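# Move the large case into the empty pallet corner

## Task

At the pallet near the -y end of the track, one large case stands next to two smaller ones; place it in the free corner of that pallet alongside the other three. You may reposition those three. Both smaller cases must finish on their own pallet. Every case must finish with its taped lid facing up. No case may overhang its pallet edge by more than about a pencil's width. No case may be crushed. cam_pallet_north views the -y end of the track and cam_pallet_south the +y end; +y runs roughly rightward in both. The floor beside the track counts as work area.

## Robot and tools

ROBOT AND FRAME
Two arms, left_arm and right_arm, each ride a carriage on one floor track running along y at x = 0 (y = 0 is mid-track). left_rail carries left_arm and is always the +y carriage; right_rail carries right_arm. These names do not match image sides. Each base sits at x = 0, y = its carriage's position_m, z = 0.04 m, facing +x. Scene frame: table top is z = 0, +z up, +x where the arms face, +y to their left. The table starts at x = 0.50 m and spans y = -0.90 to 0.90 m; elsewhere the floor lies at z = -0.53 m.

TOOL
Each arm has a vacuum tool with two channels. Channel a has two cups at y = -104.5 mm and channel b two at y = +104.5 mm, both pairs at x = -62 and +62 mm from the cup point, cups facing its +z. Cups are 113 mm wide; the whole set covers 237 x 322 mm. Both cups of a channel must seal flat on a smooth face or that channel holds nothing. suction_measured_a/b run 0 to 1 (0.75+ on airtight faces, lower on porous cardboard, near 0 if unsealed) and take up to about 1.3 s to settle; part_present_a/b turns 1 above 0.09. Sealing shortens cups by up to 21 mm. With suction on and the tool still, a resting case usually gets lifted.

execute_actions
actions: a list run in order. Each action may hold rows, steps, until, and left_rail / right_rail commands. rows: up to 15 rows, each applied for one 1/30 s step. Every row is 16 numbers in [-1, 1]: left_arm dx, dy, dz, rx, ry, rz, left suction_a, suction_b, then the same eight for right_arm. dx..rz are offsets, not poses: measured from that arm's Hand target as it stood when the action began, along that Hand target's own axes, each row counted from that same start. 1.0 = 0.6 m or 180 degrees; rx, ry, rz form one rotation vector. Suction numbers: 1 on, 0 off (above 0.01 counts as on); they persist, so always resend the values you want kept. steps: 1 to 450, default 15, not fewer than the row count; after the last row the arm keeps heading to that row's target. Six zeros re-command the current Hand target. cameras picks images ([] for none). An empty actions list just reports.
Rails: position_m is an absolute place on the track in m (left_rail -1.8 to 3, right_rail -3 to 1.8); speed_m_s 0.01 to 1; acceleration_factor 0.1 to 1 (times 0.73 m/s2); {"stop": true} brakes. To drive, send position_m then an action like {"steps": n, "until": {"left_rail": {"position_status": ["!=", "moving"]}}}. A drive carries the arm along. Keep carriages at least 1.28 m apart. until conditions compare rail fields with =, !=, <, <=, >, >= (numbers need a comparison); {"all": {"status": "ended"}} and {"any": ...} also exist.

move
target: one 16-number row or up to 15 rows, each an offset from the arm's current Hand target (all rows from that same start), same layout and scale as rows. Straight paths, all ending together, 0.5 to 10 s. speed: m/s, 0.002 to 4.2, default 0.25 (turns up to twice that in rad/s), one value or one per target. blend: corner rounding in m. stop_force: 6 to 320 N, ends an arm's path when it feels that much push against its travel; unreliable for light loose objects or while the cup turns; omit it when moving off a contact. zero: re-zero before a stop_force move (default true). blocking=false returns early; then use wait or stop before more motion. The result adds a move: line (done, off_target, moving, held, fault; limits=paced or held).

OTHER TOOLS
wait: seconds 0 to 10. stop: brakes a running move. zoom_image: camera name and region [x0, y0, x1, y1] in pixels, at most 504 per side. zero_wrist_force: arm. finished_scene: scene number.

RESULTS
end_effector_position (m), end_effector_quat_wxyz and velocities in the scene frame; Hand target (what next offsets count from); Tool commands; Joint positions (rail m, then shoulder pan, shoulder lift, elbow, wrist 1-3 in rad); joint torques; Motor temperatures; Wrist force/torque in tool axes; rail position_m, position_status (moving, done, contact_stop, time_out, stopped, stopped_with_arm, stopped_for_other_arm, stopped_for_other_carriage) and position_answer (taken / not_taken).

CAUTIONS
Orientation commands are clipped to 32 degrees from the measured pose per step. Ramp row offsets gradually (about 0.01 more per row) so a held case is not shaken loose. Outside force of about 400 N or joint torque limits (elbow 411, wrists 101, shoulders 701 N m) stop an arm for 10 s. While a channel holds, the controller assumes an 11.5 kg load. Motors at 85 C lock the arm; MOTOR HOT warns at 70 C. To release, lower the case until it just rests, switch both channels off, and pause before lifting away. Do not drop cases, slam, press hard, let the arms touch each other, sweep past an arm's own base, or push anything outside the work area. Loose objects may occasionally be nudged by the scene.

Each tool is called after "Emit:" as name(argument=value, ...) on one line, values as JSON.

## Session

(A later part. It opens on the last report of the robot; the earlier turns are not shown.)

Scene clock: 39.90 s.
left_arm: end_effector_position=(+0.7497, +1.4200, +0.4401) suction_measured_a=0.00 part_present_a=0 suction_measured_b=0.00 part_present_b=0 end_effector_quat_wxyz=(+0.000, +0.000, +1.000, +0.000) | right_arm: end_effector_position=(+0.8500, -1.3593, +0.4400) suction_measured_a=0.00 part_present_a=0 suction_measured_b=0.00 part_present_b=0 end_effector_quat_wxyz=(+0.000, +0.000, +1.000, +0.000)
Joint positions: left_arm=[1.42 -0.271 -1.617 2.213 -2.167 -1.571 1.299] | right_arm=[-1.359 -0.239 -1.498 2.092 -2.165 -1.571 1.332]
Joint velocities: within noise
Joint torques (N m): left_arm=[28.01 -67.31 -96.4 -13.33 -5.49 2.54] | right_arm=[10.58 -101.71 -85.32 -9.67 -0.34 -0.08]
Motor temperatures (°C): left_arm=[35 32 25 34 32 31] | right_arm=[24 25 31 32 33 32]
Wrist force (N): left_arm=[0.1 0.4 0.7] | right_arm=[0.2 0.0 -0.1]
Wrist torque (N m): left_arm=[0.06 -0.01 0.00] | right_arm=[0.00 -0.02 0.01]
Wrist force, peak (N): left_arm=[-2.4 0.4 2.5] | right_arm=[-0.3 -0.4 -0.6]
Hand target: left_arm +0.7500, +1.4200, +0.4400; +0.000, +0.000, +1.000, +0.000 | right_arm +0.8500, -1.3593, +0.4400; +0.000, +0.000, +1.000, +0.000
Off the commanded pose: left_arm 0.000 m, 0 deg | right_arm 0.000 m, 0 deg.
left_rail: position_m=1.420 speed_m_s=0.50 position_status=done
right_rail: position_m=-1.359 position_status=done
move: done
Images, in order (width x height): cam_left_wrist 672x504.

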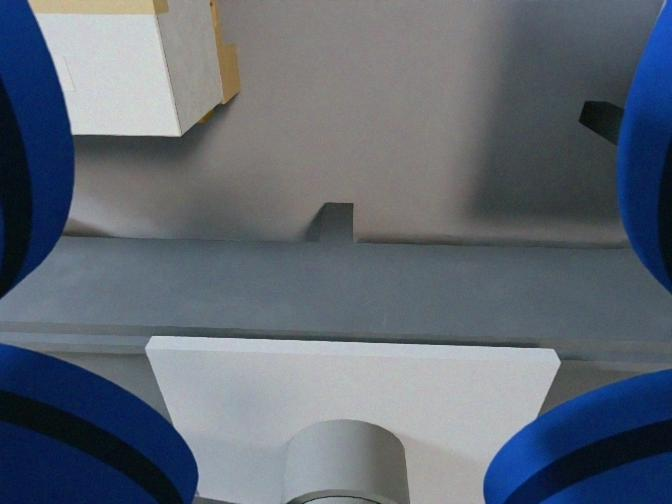

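Emit:
move(target=[-1,0,0,0,0,0,0,0,0,0,0,0,0,0,0,0], cameras=[])

Emit:
move(target=[-0.25,0,0,0,0,0,0,0,0,0,0,0,0,0,0,0], cameras=[])

Emit:
execute_actions(actions=[{"left_rail":{"position_m":2.15},"steps":300,"until":{"all":{"status":"ended"}}}], cameras=["cam_left_wrist"])

Emit:
zoom_image(camera="cam_left_wrist", region=[290, 30, 390, 130])

Emit:
zoom_image(camera="cam_left_wrist", region=[290, 190, 390, 330])

Emit:
execute_actions(actions=[{"left_rail":{"position_m":2.75},"steps":300,"until":{"all":{"status":"ended"}}}], cameras=["cam_left_wrist"])

Emit:
zoom_image(camera="cam_left_wrist", region=[270, 30, 370, 130])

Emit:
zoom_image(camera="cam_left_wrist", region=[270, 190, 370, 330])

Scene clock: 43.70 s.
left_arm: end_effector_position=(+1.3498, +1.4200, +0.4400) suction_measured_a=0.00 part_present_a=0 suction_measured_b=0.00 part_present_b=0 end_effector_quat_wxyz=(+0.000, +0.000, +1.000, +0.000) | right_arm: end_effector_position=(+0.8500, -1.3593, +0.4400) suction_measured_a=0.00 part_present_a=0 suction_measured_b=0.00 part_present_b=0 end_effector_quat_wxyz=(+0.000, +0.000, +1.000, +0.000)
Joint positions: left_arm=[1.42 -0.149 -0.962 1.32 -1.929 -1.571 1.421] | right_arm=[-1.359 -0.239 -1.498 2.092 -2.165 -1.571 1.332]
Joint velocities: within noise
Joint torques (N m): left_arm=[34.86 -206.05 -106.59 -3.34 -5.37 2.32] | right_arm=[11.06 -102.78 -82.69 -10.12 -0.72 0.18]
Motor temperatures (°C): left_arm=[35 32 25 34 32 31] | right_arm=[24 25 31 32 33 32]
Wrist force (N): left_arm=[0.0 0.5 0.8] | right_arm=[-0.1 -0.2 -0.7]
Wrist torque (N m): left_arm=[0.07 0.06 0.04] | right_arm=[-0.03 0.01 0.01]
Wrist force, peak (N): left_arm=[2.9 0.3 0.2] | right_arm=[-0.2 -0.3 -0.7]
Hand target: left_arm +1.3500, +1.4200, +0.4400; +0.000, +0.000, +1.000, +0.000 | right_arm +0.8500, -1.3593, +0.4400; +0.000, +0.000, +1.000, +0.000
Off the commanded pose: left_arm 0.000 m, 0 deg | right_arm 0.000 m, 0 deg.
left_rail: position_m=1.420 speed_m_s=0.50 position_status=done
right_rail: position_m=-1.359 position_status=done
move: done
No camera images: "cameras" was empty.

Scene clock: 45.13 s.
left_arm: end_effector_position=(+1.4998, +1.4200, +0.4400) suction_measured_a=0.00 part_present_a=0 suction_measured_b=0.00 part_present_b=0 end_effector_quat_wxyz=(+0.000, +0.000, +1.000, +0.000) | right_arm: end_effector_position=(+0.8500, -1.3593, +0.4400) suction_measured_a=0.00 part_present_a=0 suction_measured_b=0.00 part_present_b=0 end_effector_quat_wxyz=(+0.000, +0.000, +1.000, +0.000)
Joint positions: left_arm=[1.42 -0.134 -0.777 0.988 -1.782 -1.571 1.436] | right_arm=[-1.359 -0.239 -1.498 2.092 -2.165 -1.571 1.332]
Joint velocities: within noise
Joint torques (N m): left_arm=[34.37 -242.11 -109.53 -3.78 -5.28 2.14] | right_arm=[12.54 -98.22 -85.83 -9.79 -0.13 0.22]
Motor temperatures (°C): left_arm=[35 32 25 34 32 31] | right_arm=[24 25 31 32 33 32]
Wrist force (N): left_arm=[1.0 1.1 1.0] | right_arm=[-0.1 0.0 -1.0]
Wrist torque (N m): left_arm=[0.11 -0.06 0.06] | right_arm=[-0.01 0.01 0.01]
Wrist force, peak (N): left_arm=[2.9 0.4 0.9] | right_arm=[-0.1 0.0 -1.0]
Hand target: left_arm +1.5000, +1.4200, +0.4400; +0.000, +0.000, +1.000, +0.000 | right_arm +0.8500, -1.3593, +0.4400; +0.000, +0.000, +1.000, +0.000
Off the commanded pose: left_arm 0.000 m, 0 deg | right_arm 0.000 m, 0 deg.
left_rail: position_m=1.420 speed_m_s=0.50 position_status=done
right_rail: position_m=-1.359 position_status=done
move: done
No camera images: "cameras" was empty.

Scene clock: 49.03 s.
left_arm: end_effector_position=(+1.5000, +2.1500, +0.4400) suction_measured_a=0.00 part_present_a=0 suction_measured_b=0.00 part_present_b=0 end_effector_quat_wxyz=(+0.000, +0.000, +1.000, +0.000) | right_arm: end_effector_position=(+0.8500, -1.3593, +0.4400) suction_measured_a=0.00 part_present_a=0 suction_measured_b=0.00 part_present_b=0 end_effector_quat_wxyz=(+0.000, +0.000, +1.000, +0.000)
Joint positions: left_arm=[2.15 -0.134 -0.777 0.988 -1.782 -1.571 1.436] | right_arm=[-1.359 -0.239 -1.498 2.092 -2.165 -1.571 1.332]
Joint velocities: within noise
Joint torques (N m): left_arm=[-16.26 -249.53 -93.6 -5.89 -3.56 2.22] | right_arm=[18.96 -96.23 -82.81 -9.89 0.14 0.04]
Motor temperatures (°C): left_arm=[35 32 25 34 32 31] | right_arm=[24 25 31 32 33 32]
Wrist force (N): left_arm=[0.5 1.3 1.0] | right_arm=[-0.3 -0.1 -0.3]
Wrist torque (N m): left_arm=[0.12 0.00 0.06] | right_arm=[-0.02 0.03 0.01]
Wrist force, peak (N): left_arm=[1.0 1.9 1.2] | right_arm=[-0.1 -0.1 -0.8]
Hand target: left_arm +1.5000, +2.1500, +0.4400; +0.000, +0.000, +1.000, +0.000 | right_arm +0.8500, -1.3593, +0.4400; +0.000, +0.000, +1.000, +0.000
Tool commands: left_gripper/suction_a=+0.0 left_gripper/suction_b=+0.0 right_gripper/suction_a=+0.0 right_gripper/suction_b=+0.0
Off the commanded pose: left_arm 0.000 m, 0 deg | right_arm 0.000 m, 0 deg.
left_rail: position_m=2.150 speed_m_s=0.50 position_status=done
right_rail: position_m=-1.359 position_status=done
Images, in order (width x height): cam_left_wrist 672x504.

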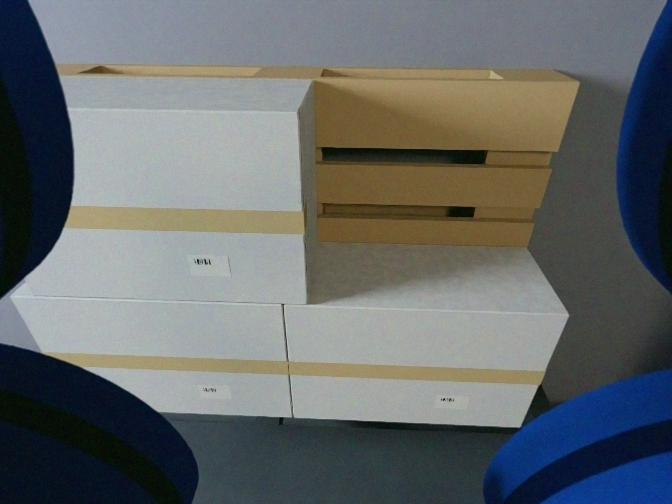

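Scaled by 5.040.

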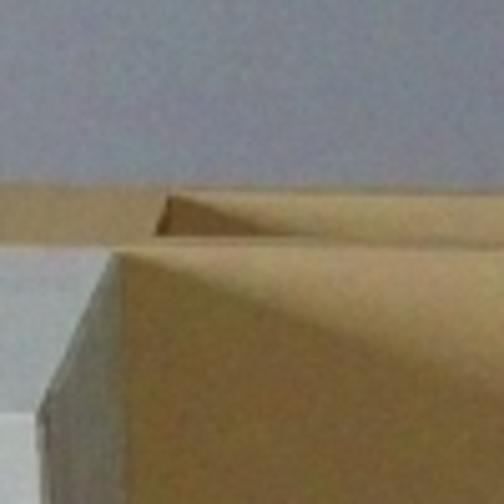

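Scaled by 3.600.

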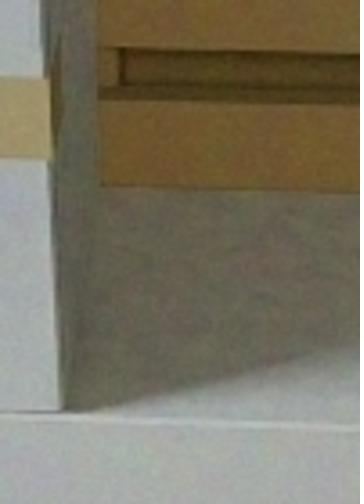

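Scene clock: 52.60 s.
left_arm: end_effector_position=(+1.5000, +2.7500, +0.4400) suction_measured_a=0.00 part_present_a=0 suction_measured_b=0.00 part_present_b=0 end_effector_quat_wxyz=(+0.000, +0.000, +1.000, +0.000) | right_arm: end_effector_position=(+0.8500, -1.3593, +0.4400) suction_measured_a=0.00 part_present_a=0 suction_measured_b=0.00 part_present_b=0 end_effector_quat_wxyz=(+0.000, +0.000, +1.000, +0.000)
Joint positions: left_arm=[2.75 -0.134 -0.777 0.988 -1.782 -1.571 1.436] | right_arm=[-1.359 -0.239 -1.498 2.092 -2.165 -1.571 1.332]
Joint velocities: within noise
Joint torques (N m): left_arm=[-16.76 -248.98 -88.27 -7.79 -1.37 1.77] | right_arm=[12.42 -98.93 -84.07 -10.1 0.13 -0.16]
Motor temperatures (°C): left_arm=[35 32 25 34 32 31] | right_arm=[24 25 31 32 33 32]
Wrist force (N): left_arm=[0.6 0.7 1.0] | right_arm=[0.0 -0.5 -0.5]
Wrist torque (N m): left_arm=[0.06 -0.03 0.07] | right_arm=[-0.07 -0.01 0.00]
Wrist force, peak (N): left_arm=[0.8 1.9 1.2] | right_arm=[-0.3 -0.4 -0.8]
Hand target: left_arm +1.5000, +2.7500, +0.4400; +0.000, +0.000, +1.000, +0.000 | right_arm +0.8500, -1.3593, +0.4400; +0.000, +0.000, +1.000, +0.000
Tool commands: left_gripper/suction_a=+0.0 left_gripper/suction_b=+0.0 right_gripper/suction_a=+0.0 right_gripper/suction_b=+0.0
Off the commanded pose: left_arm 0.000 m, 0 deg | right_arm 0.000 m, 0 deg.
left_rail: position_m=2.750 speed_m_s=0.50 position_status=done
right_rail: position_m=-1.359 position_status=done
Images, in order (width x height): cam_left_wrist 672x504.

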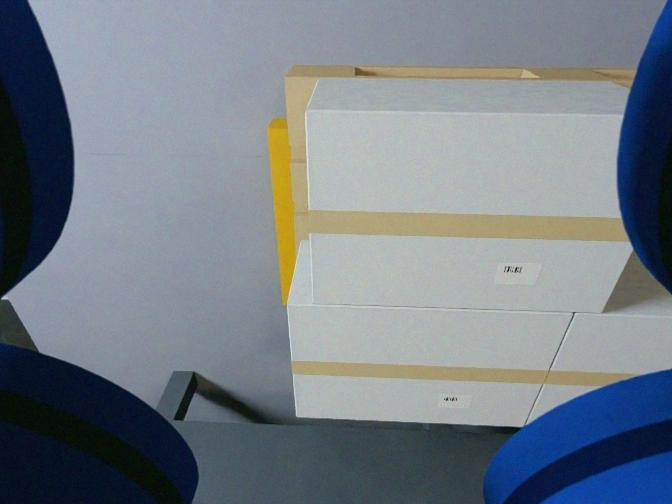

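Scaled by 5.040.

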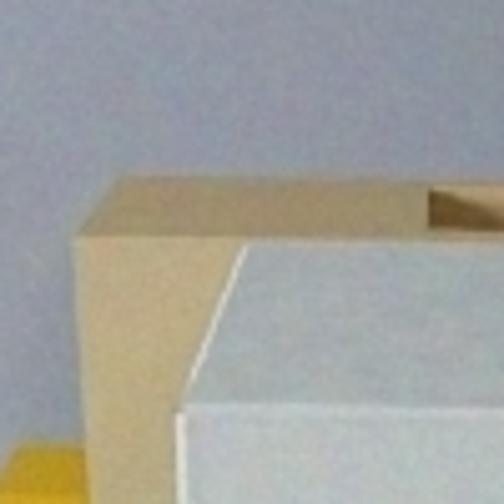

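Scaled by 3.600.

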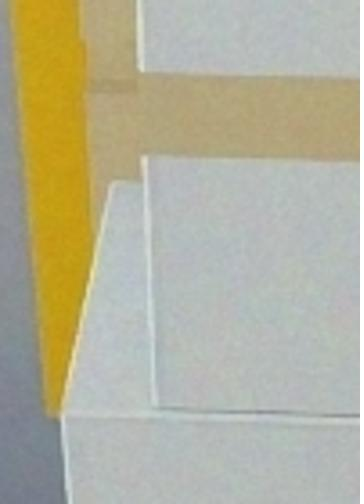

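Emit:
execute_actions(actions=[{"left_rail":{"position_m":2.54},"steps":300,"until":{"all":{"status":"ended"}}}], cameras=[])

Emit:
move(target=[[0.4767,0,0,0,0,0,0,0,0,0,0,0,0,0,0,0],[0.4767,0,0.74,0,0,0,0,0,0,0,0,0,0,0,0,0]], blend=[0.05,0], cameras=["cam_pallet_south","cam_left_wrist"])

Emit:
zoom_image(camera="cam_pallet_south", region=[200, 190, 400, 350])

Scene clock: 55.57 s.
left_arm: end_effector_position=(+1.5000, +2.5400, +0.4400) suction_measured_a=0.00 part_present_a=0 suction_measured_b=0.00 part_present_b=0 end_effector_quat_wxyz=(+0.000, +0.000, +1.000, +0.000) | right_arm: end_effector_position=(+0.8500, -1.3593, +0.4400) suction_measured_a=0.00 part_present_a=0 suction_measured_b=0.00 part_present_b=0 end_effector_quat_wxyz=(+0.000, +0.000, +1.000, +0.000)
Joint positions: left_arm=[2.54 -0.134 -0.777 0.988 -1.782 -1.571 1.436] | right_arm=[-1.359 -0.239 -1.498 2.092 -2.165 -1.571 1.332]
Joint velocities: within noise
Joint torques (N m): left_arm=[-14.78 -252.68 -90.05 -9.98 0.11 1.93] | right_arm=[15.43 -96.88 -82.58 -9.39 -0.44 0.08]
Motor temperatures (°C): left_arm=[35 32 25 34 32 31] | right_arm=[24 25 31 32 33 32]
Wrist force (N): left_arm=[0.4 1.0 0.7] | right_arm=[-0.2 0.0 -0.3]
Wrist torque (N m): left_arm=[0.10 0.01 0.06] | right_arm=[-0.01 0.02 0.01]
Wrist force, peak (N): left_arm=[0.5 1.7 1.4] | right_arm=[-0.5 -0.2 -0.8]
Hand target: left_arm +1.5000, +2.5400, +0.4400; +0.000, +0.000, +1.000, +0.000 | right_arm +0.8500, -1.3593, +0.4400; +0.000, +0.000, +1.000, +0.000
Tool commands: left_gripper/suction_a=+0.0 left_gripper/suction_b=+0.0 right_gripper/suction_a=+0.0 right_gripper/suction_b=+0.0
Off the commanded pose: left_arm 0.000 m, 0 deg | right_arm 0.000 m, 0 deg.
left_rail: position_m=2.540 speed_m_s=0.50 position_status=done
right_rail: position_m=-1.359 position_status=done
No camera images: "cameras" was empty.

Scene clock: 59.17 s.
left_arm: end_effector_position=(+1.2139, +2.5399, -0.0037) suction_measured_a=0.00 part_present_a=0 suction_measured_b=0.00 part_present_b=0 end_effector_quat_wxyz=(+0.000, +0.000, +1.000, +0.000) | right_arm: end_effector_position=(+0.8500, -1.3593, +0.4400) suction_measured_a=0.00 part_present_a=0 suction_measured_b=0.00 part_present_b=0 end_effector_quat_wxyz=(+0.000, +0.000, +1.000, +0.000)
Joint positions: left_arm=[2.54 -0.166 -0.774 1.728 -2.525 -1.571 1.404] | right_arm=[-1.359 -0.239 -1.498 2.092 -2.165 -1.571 1.332]
Joint velocities: within noise
Joint torques (N m): left_arm=[20.12 -205.75 -72.45 -14.08 4.82 2.44] | right_arm=[12.08 -101.08 -82.39 -9.35 -0.16 -0.44]
Motor temperatures (°C): left_arm=[35 32 25 34 32 31] | right_arm=[24 25 31 32 33 32]
Wrist force (N): left_arm=[0.8 1.0 0.9] | right_arm=[-0.1 -0.3 -0.4]
Wrist torque (N m): left_arm=[0.11 -0.07 0.05] | right_arm=[-0.04 0.01 0.01]
Wrist force, peak (N): left_arm=[0.5 0.6 4.7] | right_arm=[-0.2 -0.2 -0.8]
Hand target: left_arm +1.2139, +2.5400, -0.0040; +0.000, +0.000, +1.000, +0.000 | right_arm +0.8500, -1.3593, +0.4400; +0.000, +0.000, +1.000, +0.000
Off the commanded pose: left_arm 0.000 m, 0 deg | right_arm 0.000 m, 0 deg.
left_rail: position_m=2.540 speed_m_s=0.50 position_status=done
right_rail: position_m=-1.359 position_status=done
move: done
Images, in order (width x height): cam_pallet_south 672x504, cam_left_wrist 672x504.

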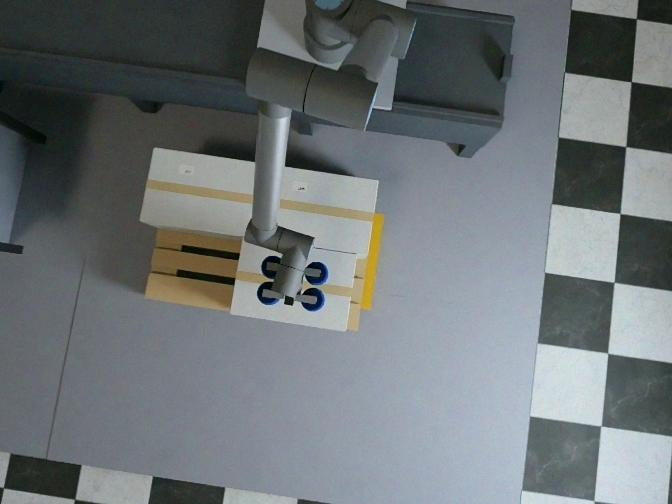

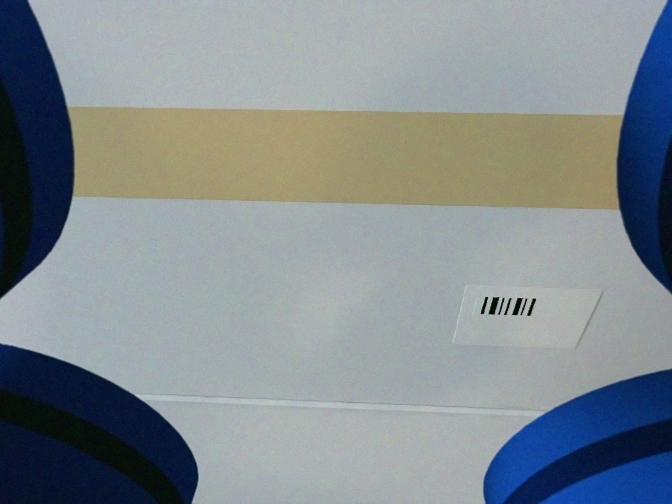

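Scaled by 2.520.

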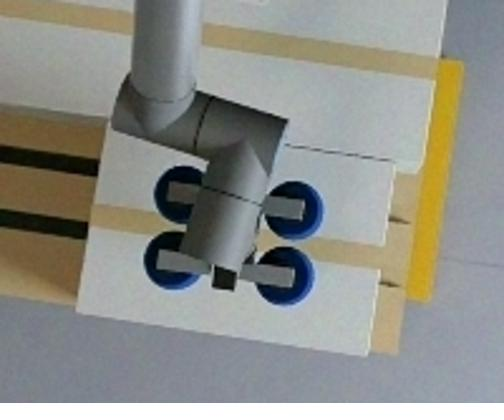

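Emit:
move(target=[0,0,0.12,0,0,0,0,0,0,0,0,0,0,0,0,0], speed=0.06, cameras=[])

Emit:
move(target=[0,0,0.15,0,0,0,0,0,0,0,0,0,0,0,0,0], speed=0.02, stop_force=25, cameras=[])

Emit:
execute_actions(actions=[{"rows":[[0,0,0,0,0,0,1,1,0,0,0,0,0,0,0,0]],"steps":60}], cameras=["cam_pallet_south"])

Scene clock: 60.97 s.
left_arm: end_effector_position=(+1.2139, +2.5400, -0.0757) suction_measured_a=0.00 part_present_a=0 suction_measured_b=0.00 part_present_b=0 end_effector_quat_wxyz=(+0.000, +0.000, +1.000, +0.000) | right_arm: end_effector_position=(+0.8500, -1.3593, +0.4400) suction_measured_a=0.00 part_present_a=0 suction_measured_b=0.00 part_present_b=0 end_effector_quat_wxyz=(+0.000, +0.000, +1.000, +0.000)
Joint positions: left_arm=[2.54 -0.166 -0.704 1.725 -2.592 -1.571 1.404] | right_arm=[-1.359 -0.239 -1.498 2.092 -2.165 -1.571 1.332]
Joint velocities: within noise
Joint torques (N m): left_arm=[32.1 -212.94 -66.97 -12.57 4.44 0.57] | right_arm=[12.71 -98.35 -81.82 -9.16 -0.52 0.15]
Motor temperatures (°C): left_arm=[35 32 25 34 32 31] | right_arm=[24 25 31 32 33 32]
Wrist force (N): left_arm=[0.2 0.6 0.3] | right_arm=[0.1 0.1 -0.5]
Wrist torque (N m): left_arm=[0.11 -0.01 0.06] | right_arm=[0.00 -0.02 0.01]
Wrist force, peak (N): left_arm=[0.4 1.0 1.4] | right_arm=[-0.1 -0.2 -0.9]
Hand target: left_arm +1.2139, +2.5400, -0.0760; +0.000, +0.000, +1.000, +0.000 | right_arm +0.8500, -1.3593, +0.4400; +0.000, +0.000, +1.000, +0.000
Off the commanded pose: left_arm 0.000 m, 0 deg | right_arm 0.000 m, 0 deg.
left_rail: position_m=2.540 speed_m_s=0.50 position_status=done
right_rail: position_m=-1.359 position_status=done
move: done
No camera images: "cameras" was empty.

Scene clock: 64.93 s.
left_arm: end_effector_position=(+1.2140, +2.5400, -0.1298) suction_measured_a=0.00 part_present_a=0 suction_measured_b=0.00 part_present_b=0 end_effector_quat_wxyz=(+0.000, +0.000, +1.000, +0.000) | right_arm: end_effector_position=(+0.8500, -1.3593, +0.4400) suction_measured_a=0.00 part_present_a=0 suction_measured_b=0.00 part_present_b=0 end_effector_quat_wxyz=(+0.000, +0.000, +1.000, +0.000)
Joint positions: left_arm=[2.54 -0.166 -0.649 1.717 -2.639 -1.571 1.404] | right_arm=[-1.359 -0.239 -1.498 2.092 -2.165 -1.571 1.332]
Joint velocities: within noise
Joint torques (N m): left_arm=[31.5 -230.44 -37.36 -2.57 4.2 0.21] | right_arm=[12.18 -101.49 -83.52 -8.94 -0.61 0.48]
Motor temperatures (°C): left_arm=[35 32 25 34 32 31] | right_arm=[24 25 31 32 33 32]
Wrist force (N): left_arm=[8.0 2.7 -23.7] | right_arm=[0.0 -0.2 -0.6]
Wrist torque (N m): left_arm=[0.51 -0.61 0.06] | right_arm=[-0.04 0.00 0.01]
Wrist force, peak (N): left_arm=[8.6 2.4 -26.2] | right_arm=[-0.2 0.0 -1.0]
Hand target: left_arm +1.2140, +2.5400, -0.1298; +0.000, +0.000, +1.000, +0.000 (not the last commanded pose) | right_arm +0.8500, -1.3593, +0.4400; +0.000, +0.000, +1.000, +0.000
Off the commanded pose: left_arm 0.036 m, 0 deg | right_arm 0.000 m, 0 deg.
left_rail: position_m=2.540 speed_m_s=0.50 position_status=done
right_rail: position_m=-1.359 position_status=done
move: contact (left_arm)
No camera images: "cameras" was empty.

Scene clock: 67.13 s.
left_arm: end_effector_position=(+1.2140, +2.5400, -0.1298) suction_measured_a=0.83 part_present_a=1 suction_measured_b=0.84 part_present_b=1 end_effector_quat_wxyz=(+0.000, +0.000, +1.000, +0.000) | right_arm: end_effector_position=(+0.8500, -1.3593, +0.4400) suction_measured_a=0.00 part_present_a=0 suction_measured_b=0.00 part_present_b=0 end_effector_quat_wxyz=(+0.000, +0.000, +1.000, +0.000)
Joint positions: left_arm=[2.54 -0.166 -0.649 1.717 -2.639 -1.571 1.404] | right_arm=[-1.359 -0.239 -1.498 2.092 -2.165 -1.571 1.332]
Joint velocities: within noise
Joint torques (N m): left_arm=[-35.91 -384.89 -113.62 -28.79 -5.36 2.96] | right_arm=[10.27 -101.47 -85.56 -9.86 -0.75 0.35]
Motor temperatures (°C): left_arm=[35 32 25 34 32 31] | right_arm=[24 25 31 32 33 32]
Wrist force (N): left_arm=[-5.3 3.6 12.7] | right_arm=[0.2 -0.3 -0.5]
Wrist torque (N m): left_arm=[-1.26 -1.43 -0.91] | right_arm=[-0.05 -0.03 0.01]
Wrist force, peak (N): left_arm=[2.8 1.7 -66.5] | right_arm=[-0.3 0.0 -0.8]
Hand target: left_arm +1.2140, +2.5400, -0.1298; +0.000, +0.000, +1.000, +0.000 | right_arm +0.8500, -1.3593, +0.4400; +0.000, +0.000, +1.000, +0.000
Off the commanded pose: left_arm 0.000 m, 0 deg | right_arm 0.000 m, 0 deg.
left_rail: position_m=2.540 speed_m_s=0.50 position_status=done
right_rail: position_m=-1.359 position_status=done
Images, in order (width x height): cam_pallet_south 672x504.

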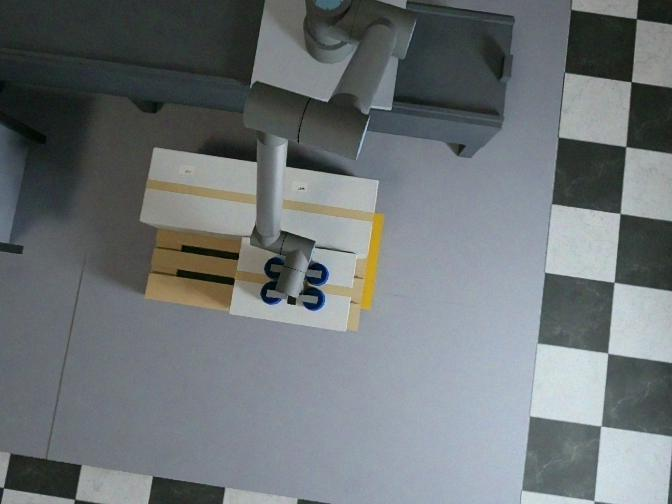

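Emit:
move(target=[[0,0,-0.012,0,0,0,1,1,0,0,0,0,0,0,0,0],[-0.002,0.1067,-0.012,0,0,0,1,1,0,0,0,0,0,0,0,0]], speed=[0.03,0.04], cameras=["cam_pallet_south"])

Emit:
zoom_image(camera="cam_pallet_south", region=[200, 190, 400, 350])

Emit:
move(target=[0,0,0.06,0,0,0,1,1,0,0,0,0,0,0,0,0], speed=0.015, stop_force=25, cameras=["cam_pallet_south"])

Scene clock: 69.60 s.
left_arm: end_effector_position=(+1.2152, +2.6037, -0.1226) suction_measured_a=0.83 part_present_a=1 suction_measured_b=0.84 part_present_b=1 end_effector_quat_wxyz=(+0.000, +0.000, +1.000, +0.000) | right_arm: end_effector_position=(+0.8500, -1.3593, +0.4400) suction_measured_a=0.00 part_present_a=0 suction_measured_b=0.00 part_present_b=0 end_effector_quat_wxyz=(+0.000, +0.000, +1.000, +0.000)
Joint positions: left_arm=[2.54 -0.114 -0.654 1.713 -2.63 -1.571 1.457] | right_arm=[-1.359 -0.239 -1.498 2.092 -2.165 -1.571 1.332]
Joint velocities: within noise
Joint torques (N m): left_arm=[31.59 -357.97 -124.97 -21.66 -0.27 2.1] | right_arm=[10.62 -98.84 -83.14 -9.94 -0.14 0.37]
Motor temperatures (°C): left_arm=[35 32 25 34 32 31] | right_arm=[24 25 31 32 33 32]
Wrist force (N): left_arm=[-2.0 1.3 12.7] | right_arm=[-0.3 -0.3 -0.2]
Wrist torque (N m): left_arm=[-0.61 0.12 0.04] | right_arm=[-0.05 0.04 0.01]
Wrist force, peak (N): left_arm=[-2.9 -0.2 18.2] | right_arm=[0.0 -0.2 -0.8]
Hand target: left_arm +1.2152, +2.6040, -0.1226; +0.000, +0.000, +1.000, +0.000 | right_arm +0.8500, -1.3593, +0.4400; +0.000, +0.000, +1.000, +0.000
Off the commanded pose: left_arm 0.000 m, 0 deg | right_arm 0.000 m, 0 deg.
left_rail: position_m=2.540 speed_m_s=0.50 position_status=done
right_rail: position_m=-1.359 position_status=done
move: done
Images, in order (width x height): cam_pallet_south 672x504.

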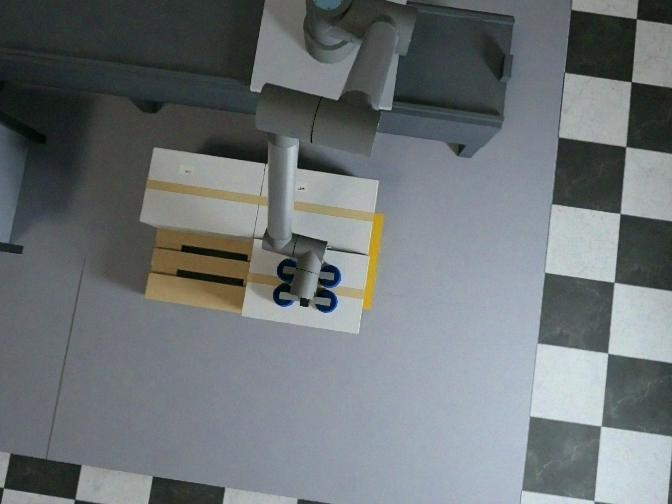

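Scaled by 2.520.

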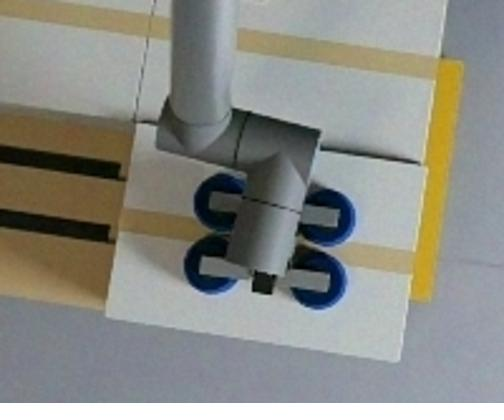

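Scene clock: 71.80 s.
left_arm: end_effector_position=(+1.2153, +2.6041, -0.1365) suction_measured_a=0.83 part_present_a=1 suction_measured_b=0.84 part_present_b=1 end_effector_quat_wxyz=(+0.000, +0.000, +1.000, +0.000) | right_arm: end_effector_position=(+0.8500, -1.3593, +0.4400) suction_measured_a=0.00 part_present_a=0 suction_measured_b=0.00 part_present_b=0 end_effector_quat_wxyz=(+0.000, +0.000, +1.000, +0.000)
Joint positions: left_arm=[2.54 -0.113 -0.64 1.711 -2.642 -1.571 1.458] | right_arm=[-1.359 -0.239 -1.498 2.092 -2.165 -1.571 1.332]
Joint velocities: within noise
Joint torques (N m): left_arm=[4.63 -365.64 -92.94 -17.7 4.57 -1.93] | right_arm=[15.91 -99.91 -81.08 -9.14 -0.8 0.27]
Motor temperatures (°C): left_arm=[35 32 25 34 32 31] | right_arm=[24 25 31 32 33 32]
Wrist force (N): left_arm=[4.6 4.7 -9.5] | right_arm=[-0.1 -0.2 -0.6]
Wrist torque (N m): left_arm=[4.64 -2.59 1.05] | right_arm=[-0.03 0.01 0.01]
Wrist force, peak (N): left_arm=[10.3 9.2 -19.7] | right_arm=[-0.4 -0.3 -0.7]
Hand target: left_arm +1.2153, +2.6041, -0.1365; +0.000, +0.000, +1.000, +0.000 (not the last commanded pose) | right_arm +0.8500, -1.3593, +0.4400; +0.000, +0.000, +1.000, +0.000
Off the commanded pose: left_arm 0.022 m, 0 deg | right_arm 0.000 m, 0 deg.
left_rail: position_m=2.540 speed_m_s=0.50 position_status=done
right_rail: position_m=-1.359 position_status=done
move: contact (left_arm)
Images, in order (width x height): cam_pallet_south 672x504.

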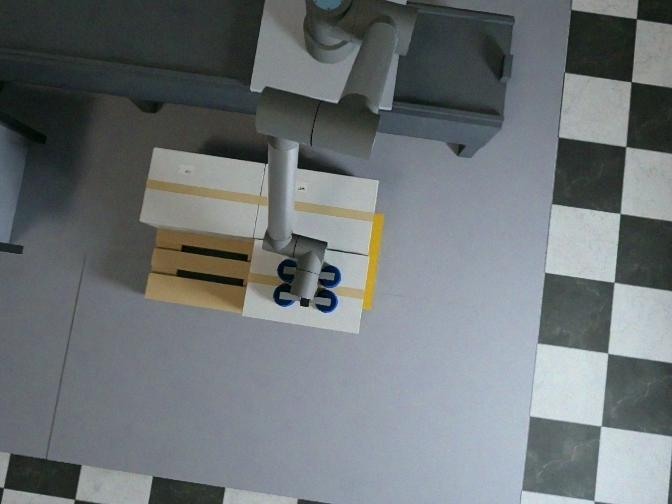

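Emit:
move(target=[0,0,0.0085,0,0,0,1,1,0,0,0,0,0,0,0,0], speed=0.01, cameras=[])

Emit:
execute_actions(actions=[{"rows":[[0,0,0,0,0,0,0,0,0,0,0,0,0,0,0,0]],"steps":60}], cameras=[])

Emit:
move(target=[[0,0,-0.05,0,0,0,0,0,0,0,0,0,0,0,0,0],[0,0,-0.5,0,0,0,0,0,0,0,0,0,0,0,0,0]], speed=[0.03,0.2], blend=[0.01,0], cameras=[])

Emit:
move(target=[-0.4,-0.1067,-0.48,0,0,0,0,0,0,0,0,0,0,0,0,0], cameras=[])

Scene clock: 72.77 s.
left_arm: end_effector_position=(+1.2154, +2.6041, -0.1410) suction_measured_a=0.83 part_present_a=1 suction_measured_b=0.84 part_present_b=1 end_effector_quat_wxyz=(+0.000, +0.000, +1.000, +0.000) | right_arm: end_effector_position=(+0.8500, -1.3593, +0.4400) suction_measured_a=0.00 part_present_a=0 suction_measured_b=0.00 part_present_b=0 end_effector_quat_wxyz=(+0.000, +0.000, +1.000, +0.000)
Joint positions: left_arm=[2.54 -0.113 -0.635 1.71 -2.646 -1.571 1.458] | right_arm=[-1.359 -0.239 -1.498 2.092 -2.165 -1.571 1.332]
Joint velocities: within noise
Joint torques (N m): left_arm=[-16.93 -270.05 -104.96 -20.88 5.42 -4.34] | right_arm=[12.11 -102.58 -82.34 -9.02 -0.72 0.82]
Motor temperatures (°C): left_arm=[35 32 25 34 32 31] | right_arm=[24 25 31 32 33 32]
Wrist force (N): left_arm=[33.5 10.4 -71.4] | right_arm=[-0.3 -0.1 -0.2]
Wrist torque (N m): left_arm=[12.28 -7.35 2.85] | right_arm=[-0.02 0.04 0.01]
Wrist force, peak (N): left_arm=[40.2 21.8 -69.9] | right_arm=[-0.1 -0.4 -0.6]
Hand target: left_arm +1.2153, +2.6041, -0.1416; +0.000, +0.000, +1.000, +0.000 | right_arm +0.8500, -1.3593, +0.4400; +0.000, +0.000, +1.000, +0.000
Off the commanded pose: left_arm 0.001 m, 0 deg | right_arm 0.000 m, 0 deg.
left_rail: position_m=2.540 speed_m_s=0.50 position_status=done
right_rail: position_m=-1.359 position_status=done
move: done
No camera images: "cameras" was empty.

Scene clock: 74.97 s.
left_arm: end_effector_position=(+1.2153, +2.6040, -0.1416) suction_measured_a=0.00 part_present_a=0 suction_measured_b=0.00 part_present_b=0 end_effector_quat_wxyz=(+0.000, +0.000, +1.000, +0.000) | right_arm: end_effector_position=(+0.8500, -1.3593, +0.4400) suction_measured_a=0.00 part_present_a=0 suction_measured_b=0.00 part_present_b=0 end_effector_quat_wxyz=(+0.000, +0.000, +1.000, +0.000)
Joint positions: left_arm=[2.54 -0.113 -0.635 1.71 -2.646 -1.571 1.458] | right_arm=[-1.359 -0.239 -1.498 2.092 -2.165 -1.571 1.332]
Joint velocities: within noise
Joint torques (N m): left_arm=[-15.31 -209.5 -42.19 -12 6.07 -4.52] | right_arm=[13.51 -98.03 -82.2 -8.95 -0.83 0.35]
Motor temperatures (°C): left_arm=[35 32 25 34 32 31] | right_arm=[24 25 31 32 33 32]
Wrist force (N): left_arm=[25.2 -3.0 -45.6] | right_arm=[-0.2 -0.3 -0.6]
Wrist torque (N m): left_arm=[0.41 -0.95 0.47] | right_arm=[-0.05 0.03 0.01]
Wrist force, peak (N): left_arm=[26.0 -3.1 -46.2] | right_arm=[-0.3 -0.2 -0.8]
Hand target: left_arm +1.2153, +2.6040, -0.1416; +0.000, +0.000, +1.000, +0.000 | right_arm +0.8500, -1.3593, +0.4400; +0.000, +0.000, +1.000, +0.000
Off the commanded pose: left_arm 0.000 m, 0 deg | right_arm 0.000 m, 0 deg.
left_rail: position_m=2.540 speed_m_s=0.50 position_status=done
right_rail: position_m=-1.359 position_status=done
No camera images: "cameras" was empty.

Scene clock: 77.90 s.
left_arm: end_effector_position=(+1.2152, +2.6042, +0.1581) suction_measured_a=0.00 part_present_a=0 suction_measured_b=0.00 part_present_b=0 end_effector_quat_wxyz=(+0.000, +0.000, +1.000, +0.000) | right_arm: end_effector_position=(+0.8500, -1.3593, +0.4400) suction_measured_a=0.00 part_present_a=0 suction_measured_b=0.00 part_present_b=0 end_effector_quat_wxyz=(+0.000, +0.000, +1.000, +0.000)
Joint positions: left_arm=[2.54 -0.113 -0.917 1.7 -2.354 -1.571 1.458] | right_arm=[-1.359 -0.239 -1.498 2.092 -2.165 -1.571 1.332]
Joint velocities: within noise
Joint torques (N m): left_arm=[-1.6 -224.88 -89.08 -4.14 -1.71 -4.02] | right_arm=[14.43 -102.26 -83.01 -9.19 -0.5 -0.05]
Motor temperatures (°C): left_arm=[35 32 25 34 32 31] | right_arm=[24 25 31 32 33 32]
Wrist force (N): left_arm=[-2.8 -0.4 0.9] | right_arm=[-0.1 -0.3 -0.3]
Wrist torque (N m): left_arm=[-0.02 0.42 0.01] | right_arm=[-0.05 0.00 0.01]
Wrist force, peak (N): left_arm=[25.5 -3.1 -45.8] | right_arm=[-0.3 -0.4 -0.8]
Hand target: left_arm +1.2152, +2.6041, +0.1584; +0.000, +0.000, +1.000, +0.000 | right_arm +0.8500, -1.3593, +0.4400; +0.000, +0.000, +1.000, +0.000
Off the commanded pose: left_arm 0.000 m, 0 deg | right_arm 0.000 m, 0 deg.
left_rail: position_m=2.540 speed_m_s=0.50 position_status=done
right_rail: position_m=-1.359 position_status=done
move: done
No camera images: "cameras" was empty.

Scene clock: 80.20 s.
left_arm: end_effector_position=(+1.4550, +2.5401, +0.4464) suction_measured_a=0.00 part_present_a=0 suction_measured_b=0.00 part_present_b=0 end_effector_quat_wxyz=(+0.000, +0.000, +1.000, +0.000) | right_arm: end_effector_position=(+0.8500, -1.3593, +0.4400) suction_measured_a=0.00 part_present_a=0 suction_measured_b=0.00 part_present_b=0 end_effector_quat_wxyz=(+0.000, +0.000, +1.000, +0.000)
Joint positions: left_arm=[2.54 -0.139 -0.839 1.092 -1.825 -1.571 1.432] | right_arm=[-1.359 -0.239 -1.498 2.092 -2.165 -1.571 1.332]
Joint velocities: within noise
Joint torques (N m): left_arm=[-31.1 -238.72 -108.92 -3.97 -5.13 -4.17] | right_arm=[16.3 -102.46 -82.45 -9.44 -0.43 0.27]
Motor temperatures (°C): left_arm=[35 32 25 34 32 31] | right_arm=[24 25 31 32 33 32]
Wrist force (N): left_arm=[-3.1 -0.6 1.2] | right_arm=[-0.3 -0.6 -0.4]
Wrist torque (N m): left_arm=[-0.12 0.46 0.04] | right_arm=[-0.09 0.05 0.01]
Wrist force, peak (N): left_arm=[-4.7 -0.7 -1.6] | right_arm=[-0.3 -0.3 -0.8]
Hand target: left_arm +1.4551, +2.5401, +0.4465; +0.000, +0.000, +1.000, +0.000 | right_arm +0.8500, -1.3593, +0.4400; +0.000, +0.000, +1.000, +0.000
Off the commanded pose: left_arm 0.000 m, 0 deg | right_arm 0.000 m, 0 deg.
left_rail: position_m=2.540 speed_m_s=0.50 position_status=done
right_rail: position_m=-1.359 position_status=done
move: done
No camera images: "cameras" was empty.

Move tool to (1.5, rail, .44) again for the same-view comparison.

Emit:
move(target=[-0.075,-0.0002,0.011,0,0,0,0,0,0,0,0,0,0,0,0,0], cameras=[])

Emit:
execute_actions(actions=[{"left_rail":{"position_m":2.75},"steps":300,"until":{"all":{"status":"ended"}}}], cameras=["cam_left_wrist","cam_pallet_south"])

Emit:
zoom_image(camera="cam_left_wrist", region=[270, 30, 370, 130])

Emit:
zoom_image(camera="cam_left_wrist", region=[270, 190, 370, 330])

Emit:
execute_actions(actions=[{"left_rail":{"position_m":2.15},"steps":300,"until":{"all":{"status":"ended"}}}], cameras=["cam_left_wrist"])

Emit:
zoom_image(camera="cam_left_wrist", region=[290, 30, 390, 130])

Emit:
zoom_image(camera="cam_left_wrist", region=[290, 190, 390, 330])

Emit:
zoom_image(camera="cam_left_wrist", region=[500, 60, 600, 160])

Scene clock: 81.50 s.
left_arm: end_effector_position=(+1.5000, +2.5399, +0.4399) suction_measured_a=0.00 part_present_a=0 suction_measured_b=0.00 part_present_b=0 end_effector_quat_wxyz=(+0.000, +0.000, +1.000, +0.000) | right_arm: end_effector_position=(+0.8500, -1.3593, +0.4400) suction_measured_a=0.00 part_present_a=0 suction_measured_b=0.00 part_present_b=0 end_effector_quat_wxyz=(+0.000, +0.000, +1.000, +0.000)
Joint positions: left_arm=[2.54 -0.134 -0.777 0.988 -1.782 -1.571 1.436] | right_arm=[-1.359 -0.239 -1.498 2.092 -2.165 -1.571 1.332]
Joint velocities: within noise
Joint torques (N m): left_arm=[33.34 -251.66 -112.1 -3.33 0.26 2.3] | right_arm=[16.72 -98.86 -83.53 -9.1 0.02 0.25]
Motor temperatures (°C): left_arm=[35 32 25 34 32 31] | right_arm=[24 25 31 32 33 32]
Wrist force (N): left_arm=[-2.8 -0.4 1.3] | right_arm=[0.0 -0.3 -0.5]
Wrist torque (N m): left_arm=[-0.09 0.43 0.07] | right_arm=[-0.06 0.01 0.01]
Wrist force, peak (N): left_arm=[-4.2 -0.5 1.3] | right_arm=[-0.3 -0.4 -0.8]
Hand target: left_arm +1.5001, +2.5399, +0.4399; +0.000, +0.000, +1.000, +0.000 | right_arm +0.8500, -1.3593, +0.4400; +0.000, +0.000, +1.000, +0.000
Off the commanded pose: left_arm 0.000 m, 0 deg | right_arm 0.000 m, 0 deg.
left_rail: position_m=2.540 speed_m_s=0.50 position_status=done
right_rail: position_m=-1.359 position_status=done
move: done
No camera images: "cameras" was empty.

Scene clock: 83.70 s.
left_arm: end_effector_position=(+1.5001, +2.7500, +0.4399) suction_measured_a=0.00 part_present_a=0 suction_measured_b=0.00 part_present_b=0 end_effector_quat_wxyz=(+0.000, +0.000, +1.000, +0.000) | right_arm: end_effector_position=(+0.8500, -1.3593, +0.4400) suction_measured_a=0.00 part_present_a=0 suction_measured_b=0.00 part_present_b=0 end_effector_quat_wxyz=(+0.000, +0.000, +1.000, +0.000)
Joint positions: left_arm=[2.75 -0.134 -0.777 0.988 -1.782 -1.571 1.436] | right_arm=[-1.359 -0.239 -1.498 2.092 -2.165 -1.571 1.332]
Joint velocities: within noise
Joint torques (N m): left_arm=[1.16 -246.46 -100.51 -4.63 -1.09 2.18] | right_arm=[14.42 -99.64 -80.09 -9.36 -0.06 0.32]
Motor temperatures (°C): left_arm=[35 32 25 34 32 31] | right_arm=[24 25 31 32 33 32]
Wrist force (N): left_arm=[-2.1 -0.3 1.1] | right_arm=[-0.2 -0.2 -0.3]
Wrist torque (N m): left_arm=[-0.08 0.33 0.06] | right_arm=[-0.04 0.03 0.00]
Wrist force, peak (N): left_arm=[-3.2 0.8 1.2] | right_arm=[-0.4 0.0 -0.8]
Hand target: left_arm +1.5001, +2.7499, +0.4399; +0.000, +0.000, +1.000, +0.000 | right_arm +0.8500, -1.3593, +0.4400; +0.000, +0.000, +1.000, +0.000
Tool commands: left_gripper/suction_a=+0.0 left_gripper/suction_b=+0.0 right_gripper/suction_a=+0.0 right_gripper/suction_b=+0.0
Off the commanded pose: left_arm 0.000 m, 0 deg | right_arm 0.000 m, 0 deg.
left_rail: position_m=2.750 speed_m_s=0.50 position_status=done
right_rail: position_m=-1.359 position_status=done
Images, in order (width x height): cam_pallet_south 672x504, cam_left_wrist 672x504.

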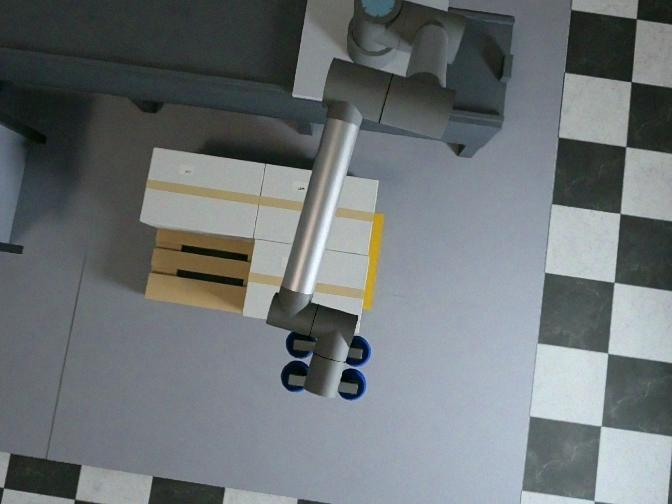

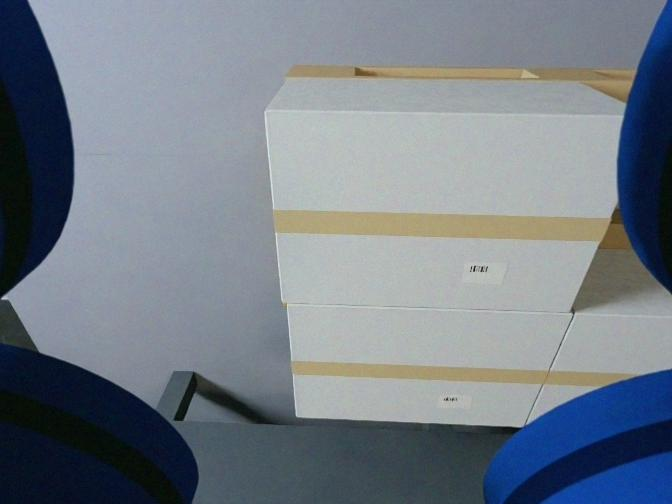

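Scaled by 5.040.

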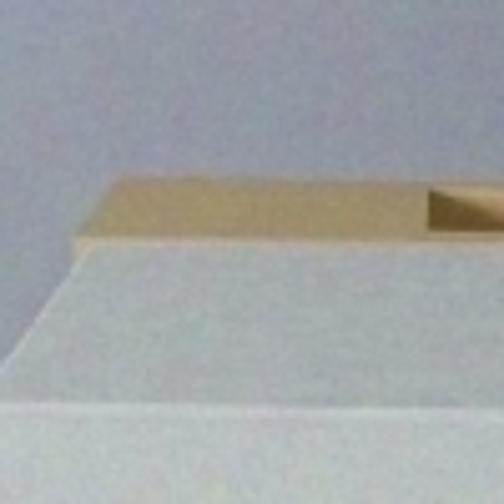

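Scaled by 3.600.

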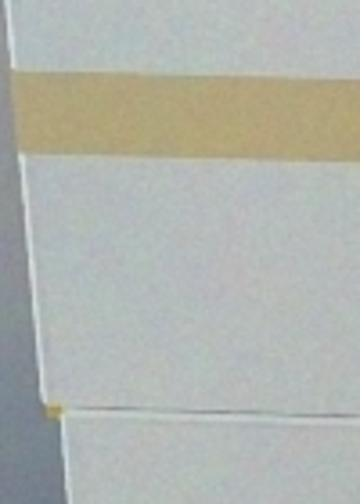

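Scene clock: 87.27 s.
left_arm: end_effector_position=(+1.5001, +2.1500, +0.4399) suction_measured_a=0.00 part_present_a=0 suction_measured_b=0.00 part_present_b=0 end_effector_quat_wxyz=(+0.000, +0.000, +1.000, +0.000) | right_arm: end_effector_position=(+0.8500, -1.3593, +0.4400) suction_measured_a=0.00 part_present_a=0 suction_measured_b=0.00 part_present_b=0 end_effector_quat_wxyz=(+0.000, +0.000, +1.000, +0.000)
Joint positions: left_arm=[2.15 -0.134 -0.777 0.988 -1.782 -1.571 1.436] | right_arm=[-1.359 -0.239 -1.498 2.092 -2.165 -1.571 1.332]
Joint velocities: within noise
Joint torques (N m): left_arm=[-18.26 -248.48 -90.82 -6.2 -4.29 2.01] | right_arm=[15.48 -100.96 -82.61 -9.04 -0.37 -0.23]
Motor temperatures (°C): left_arm=[35 32 25 34 32 31] | right_arm=[24 25 31 32 33 32]
Wrist force (N): left_arm=[-2.3 -0.6 1.3] | right_arm=[-0.2 -0.1 -0.6]
Wrist torque (N m): left_arm=[-0.12 0.37 0.07] | right_arm=[-0.02 0.02 0.01]
Wrist force, peak (N): left_arm=[-3.1 -0.9 0.9] | right_arm=[-0.2 -0.6 -0.8]
Hand target: left_arm +1.5001, +2.1500, +0.4399; +0.000, +0.000, +1.000, +0.000 | right_arm +0.8500, -1.3593, +0.4400; +0.000, +0.000, +1.000, +0.000
Tool commands: left_gripper/suction_a=+0.0 left_gripper/suction_b=+0.0 right_gripper/suction_a=+0.0 right_gripper/suction_b=+0.0
Off the commanded pose: left_arm 0.000 m, 0 deg | right_arm 0.000 m, 0 deg.
left_rail: position_m=2.150 speed_m_s=0.50 position_status=done
right_rail: position_m=-1.359 position_status=done
Images, in order (width x height): cam_left_wrist 672x504.

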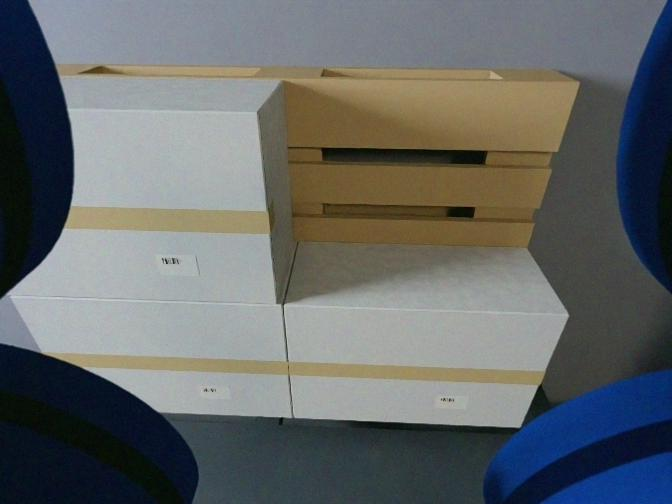

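Scaled by 5.040.

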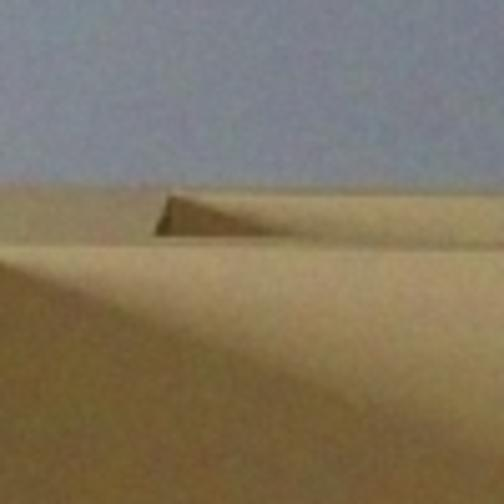

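Scaled by 3.600.

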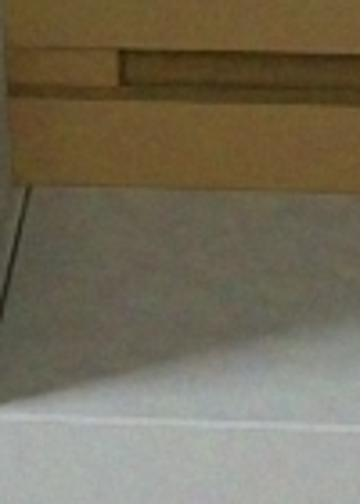

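Scaled by 5.040.

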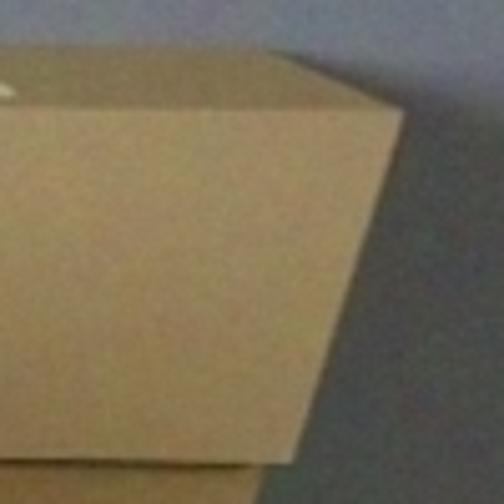

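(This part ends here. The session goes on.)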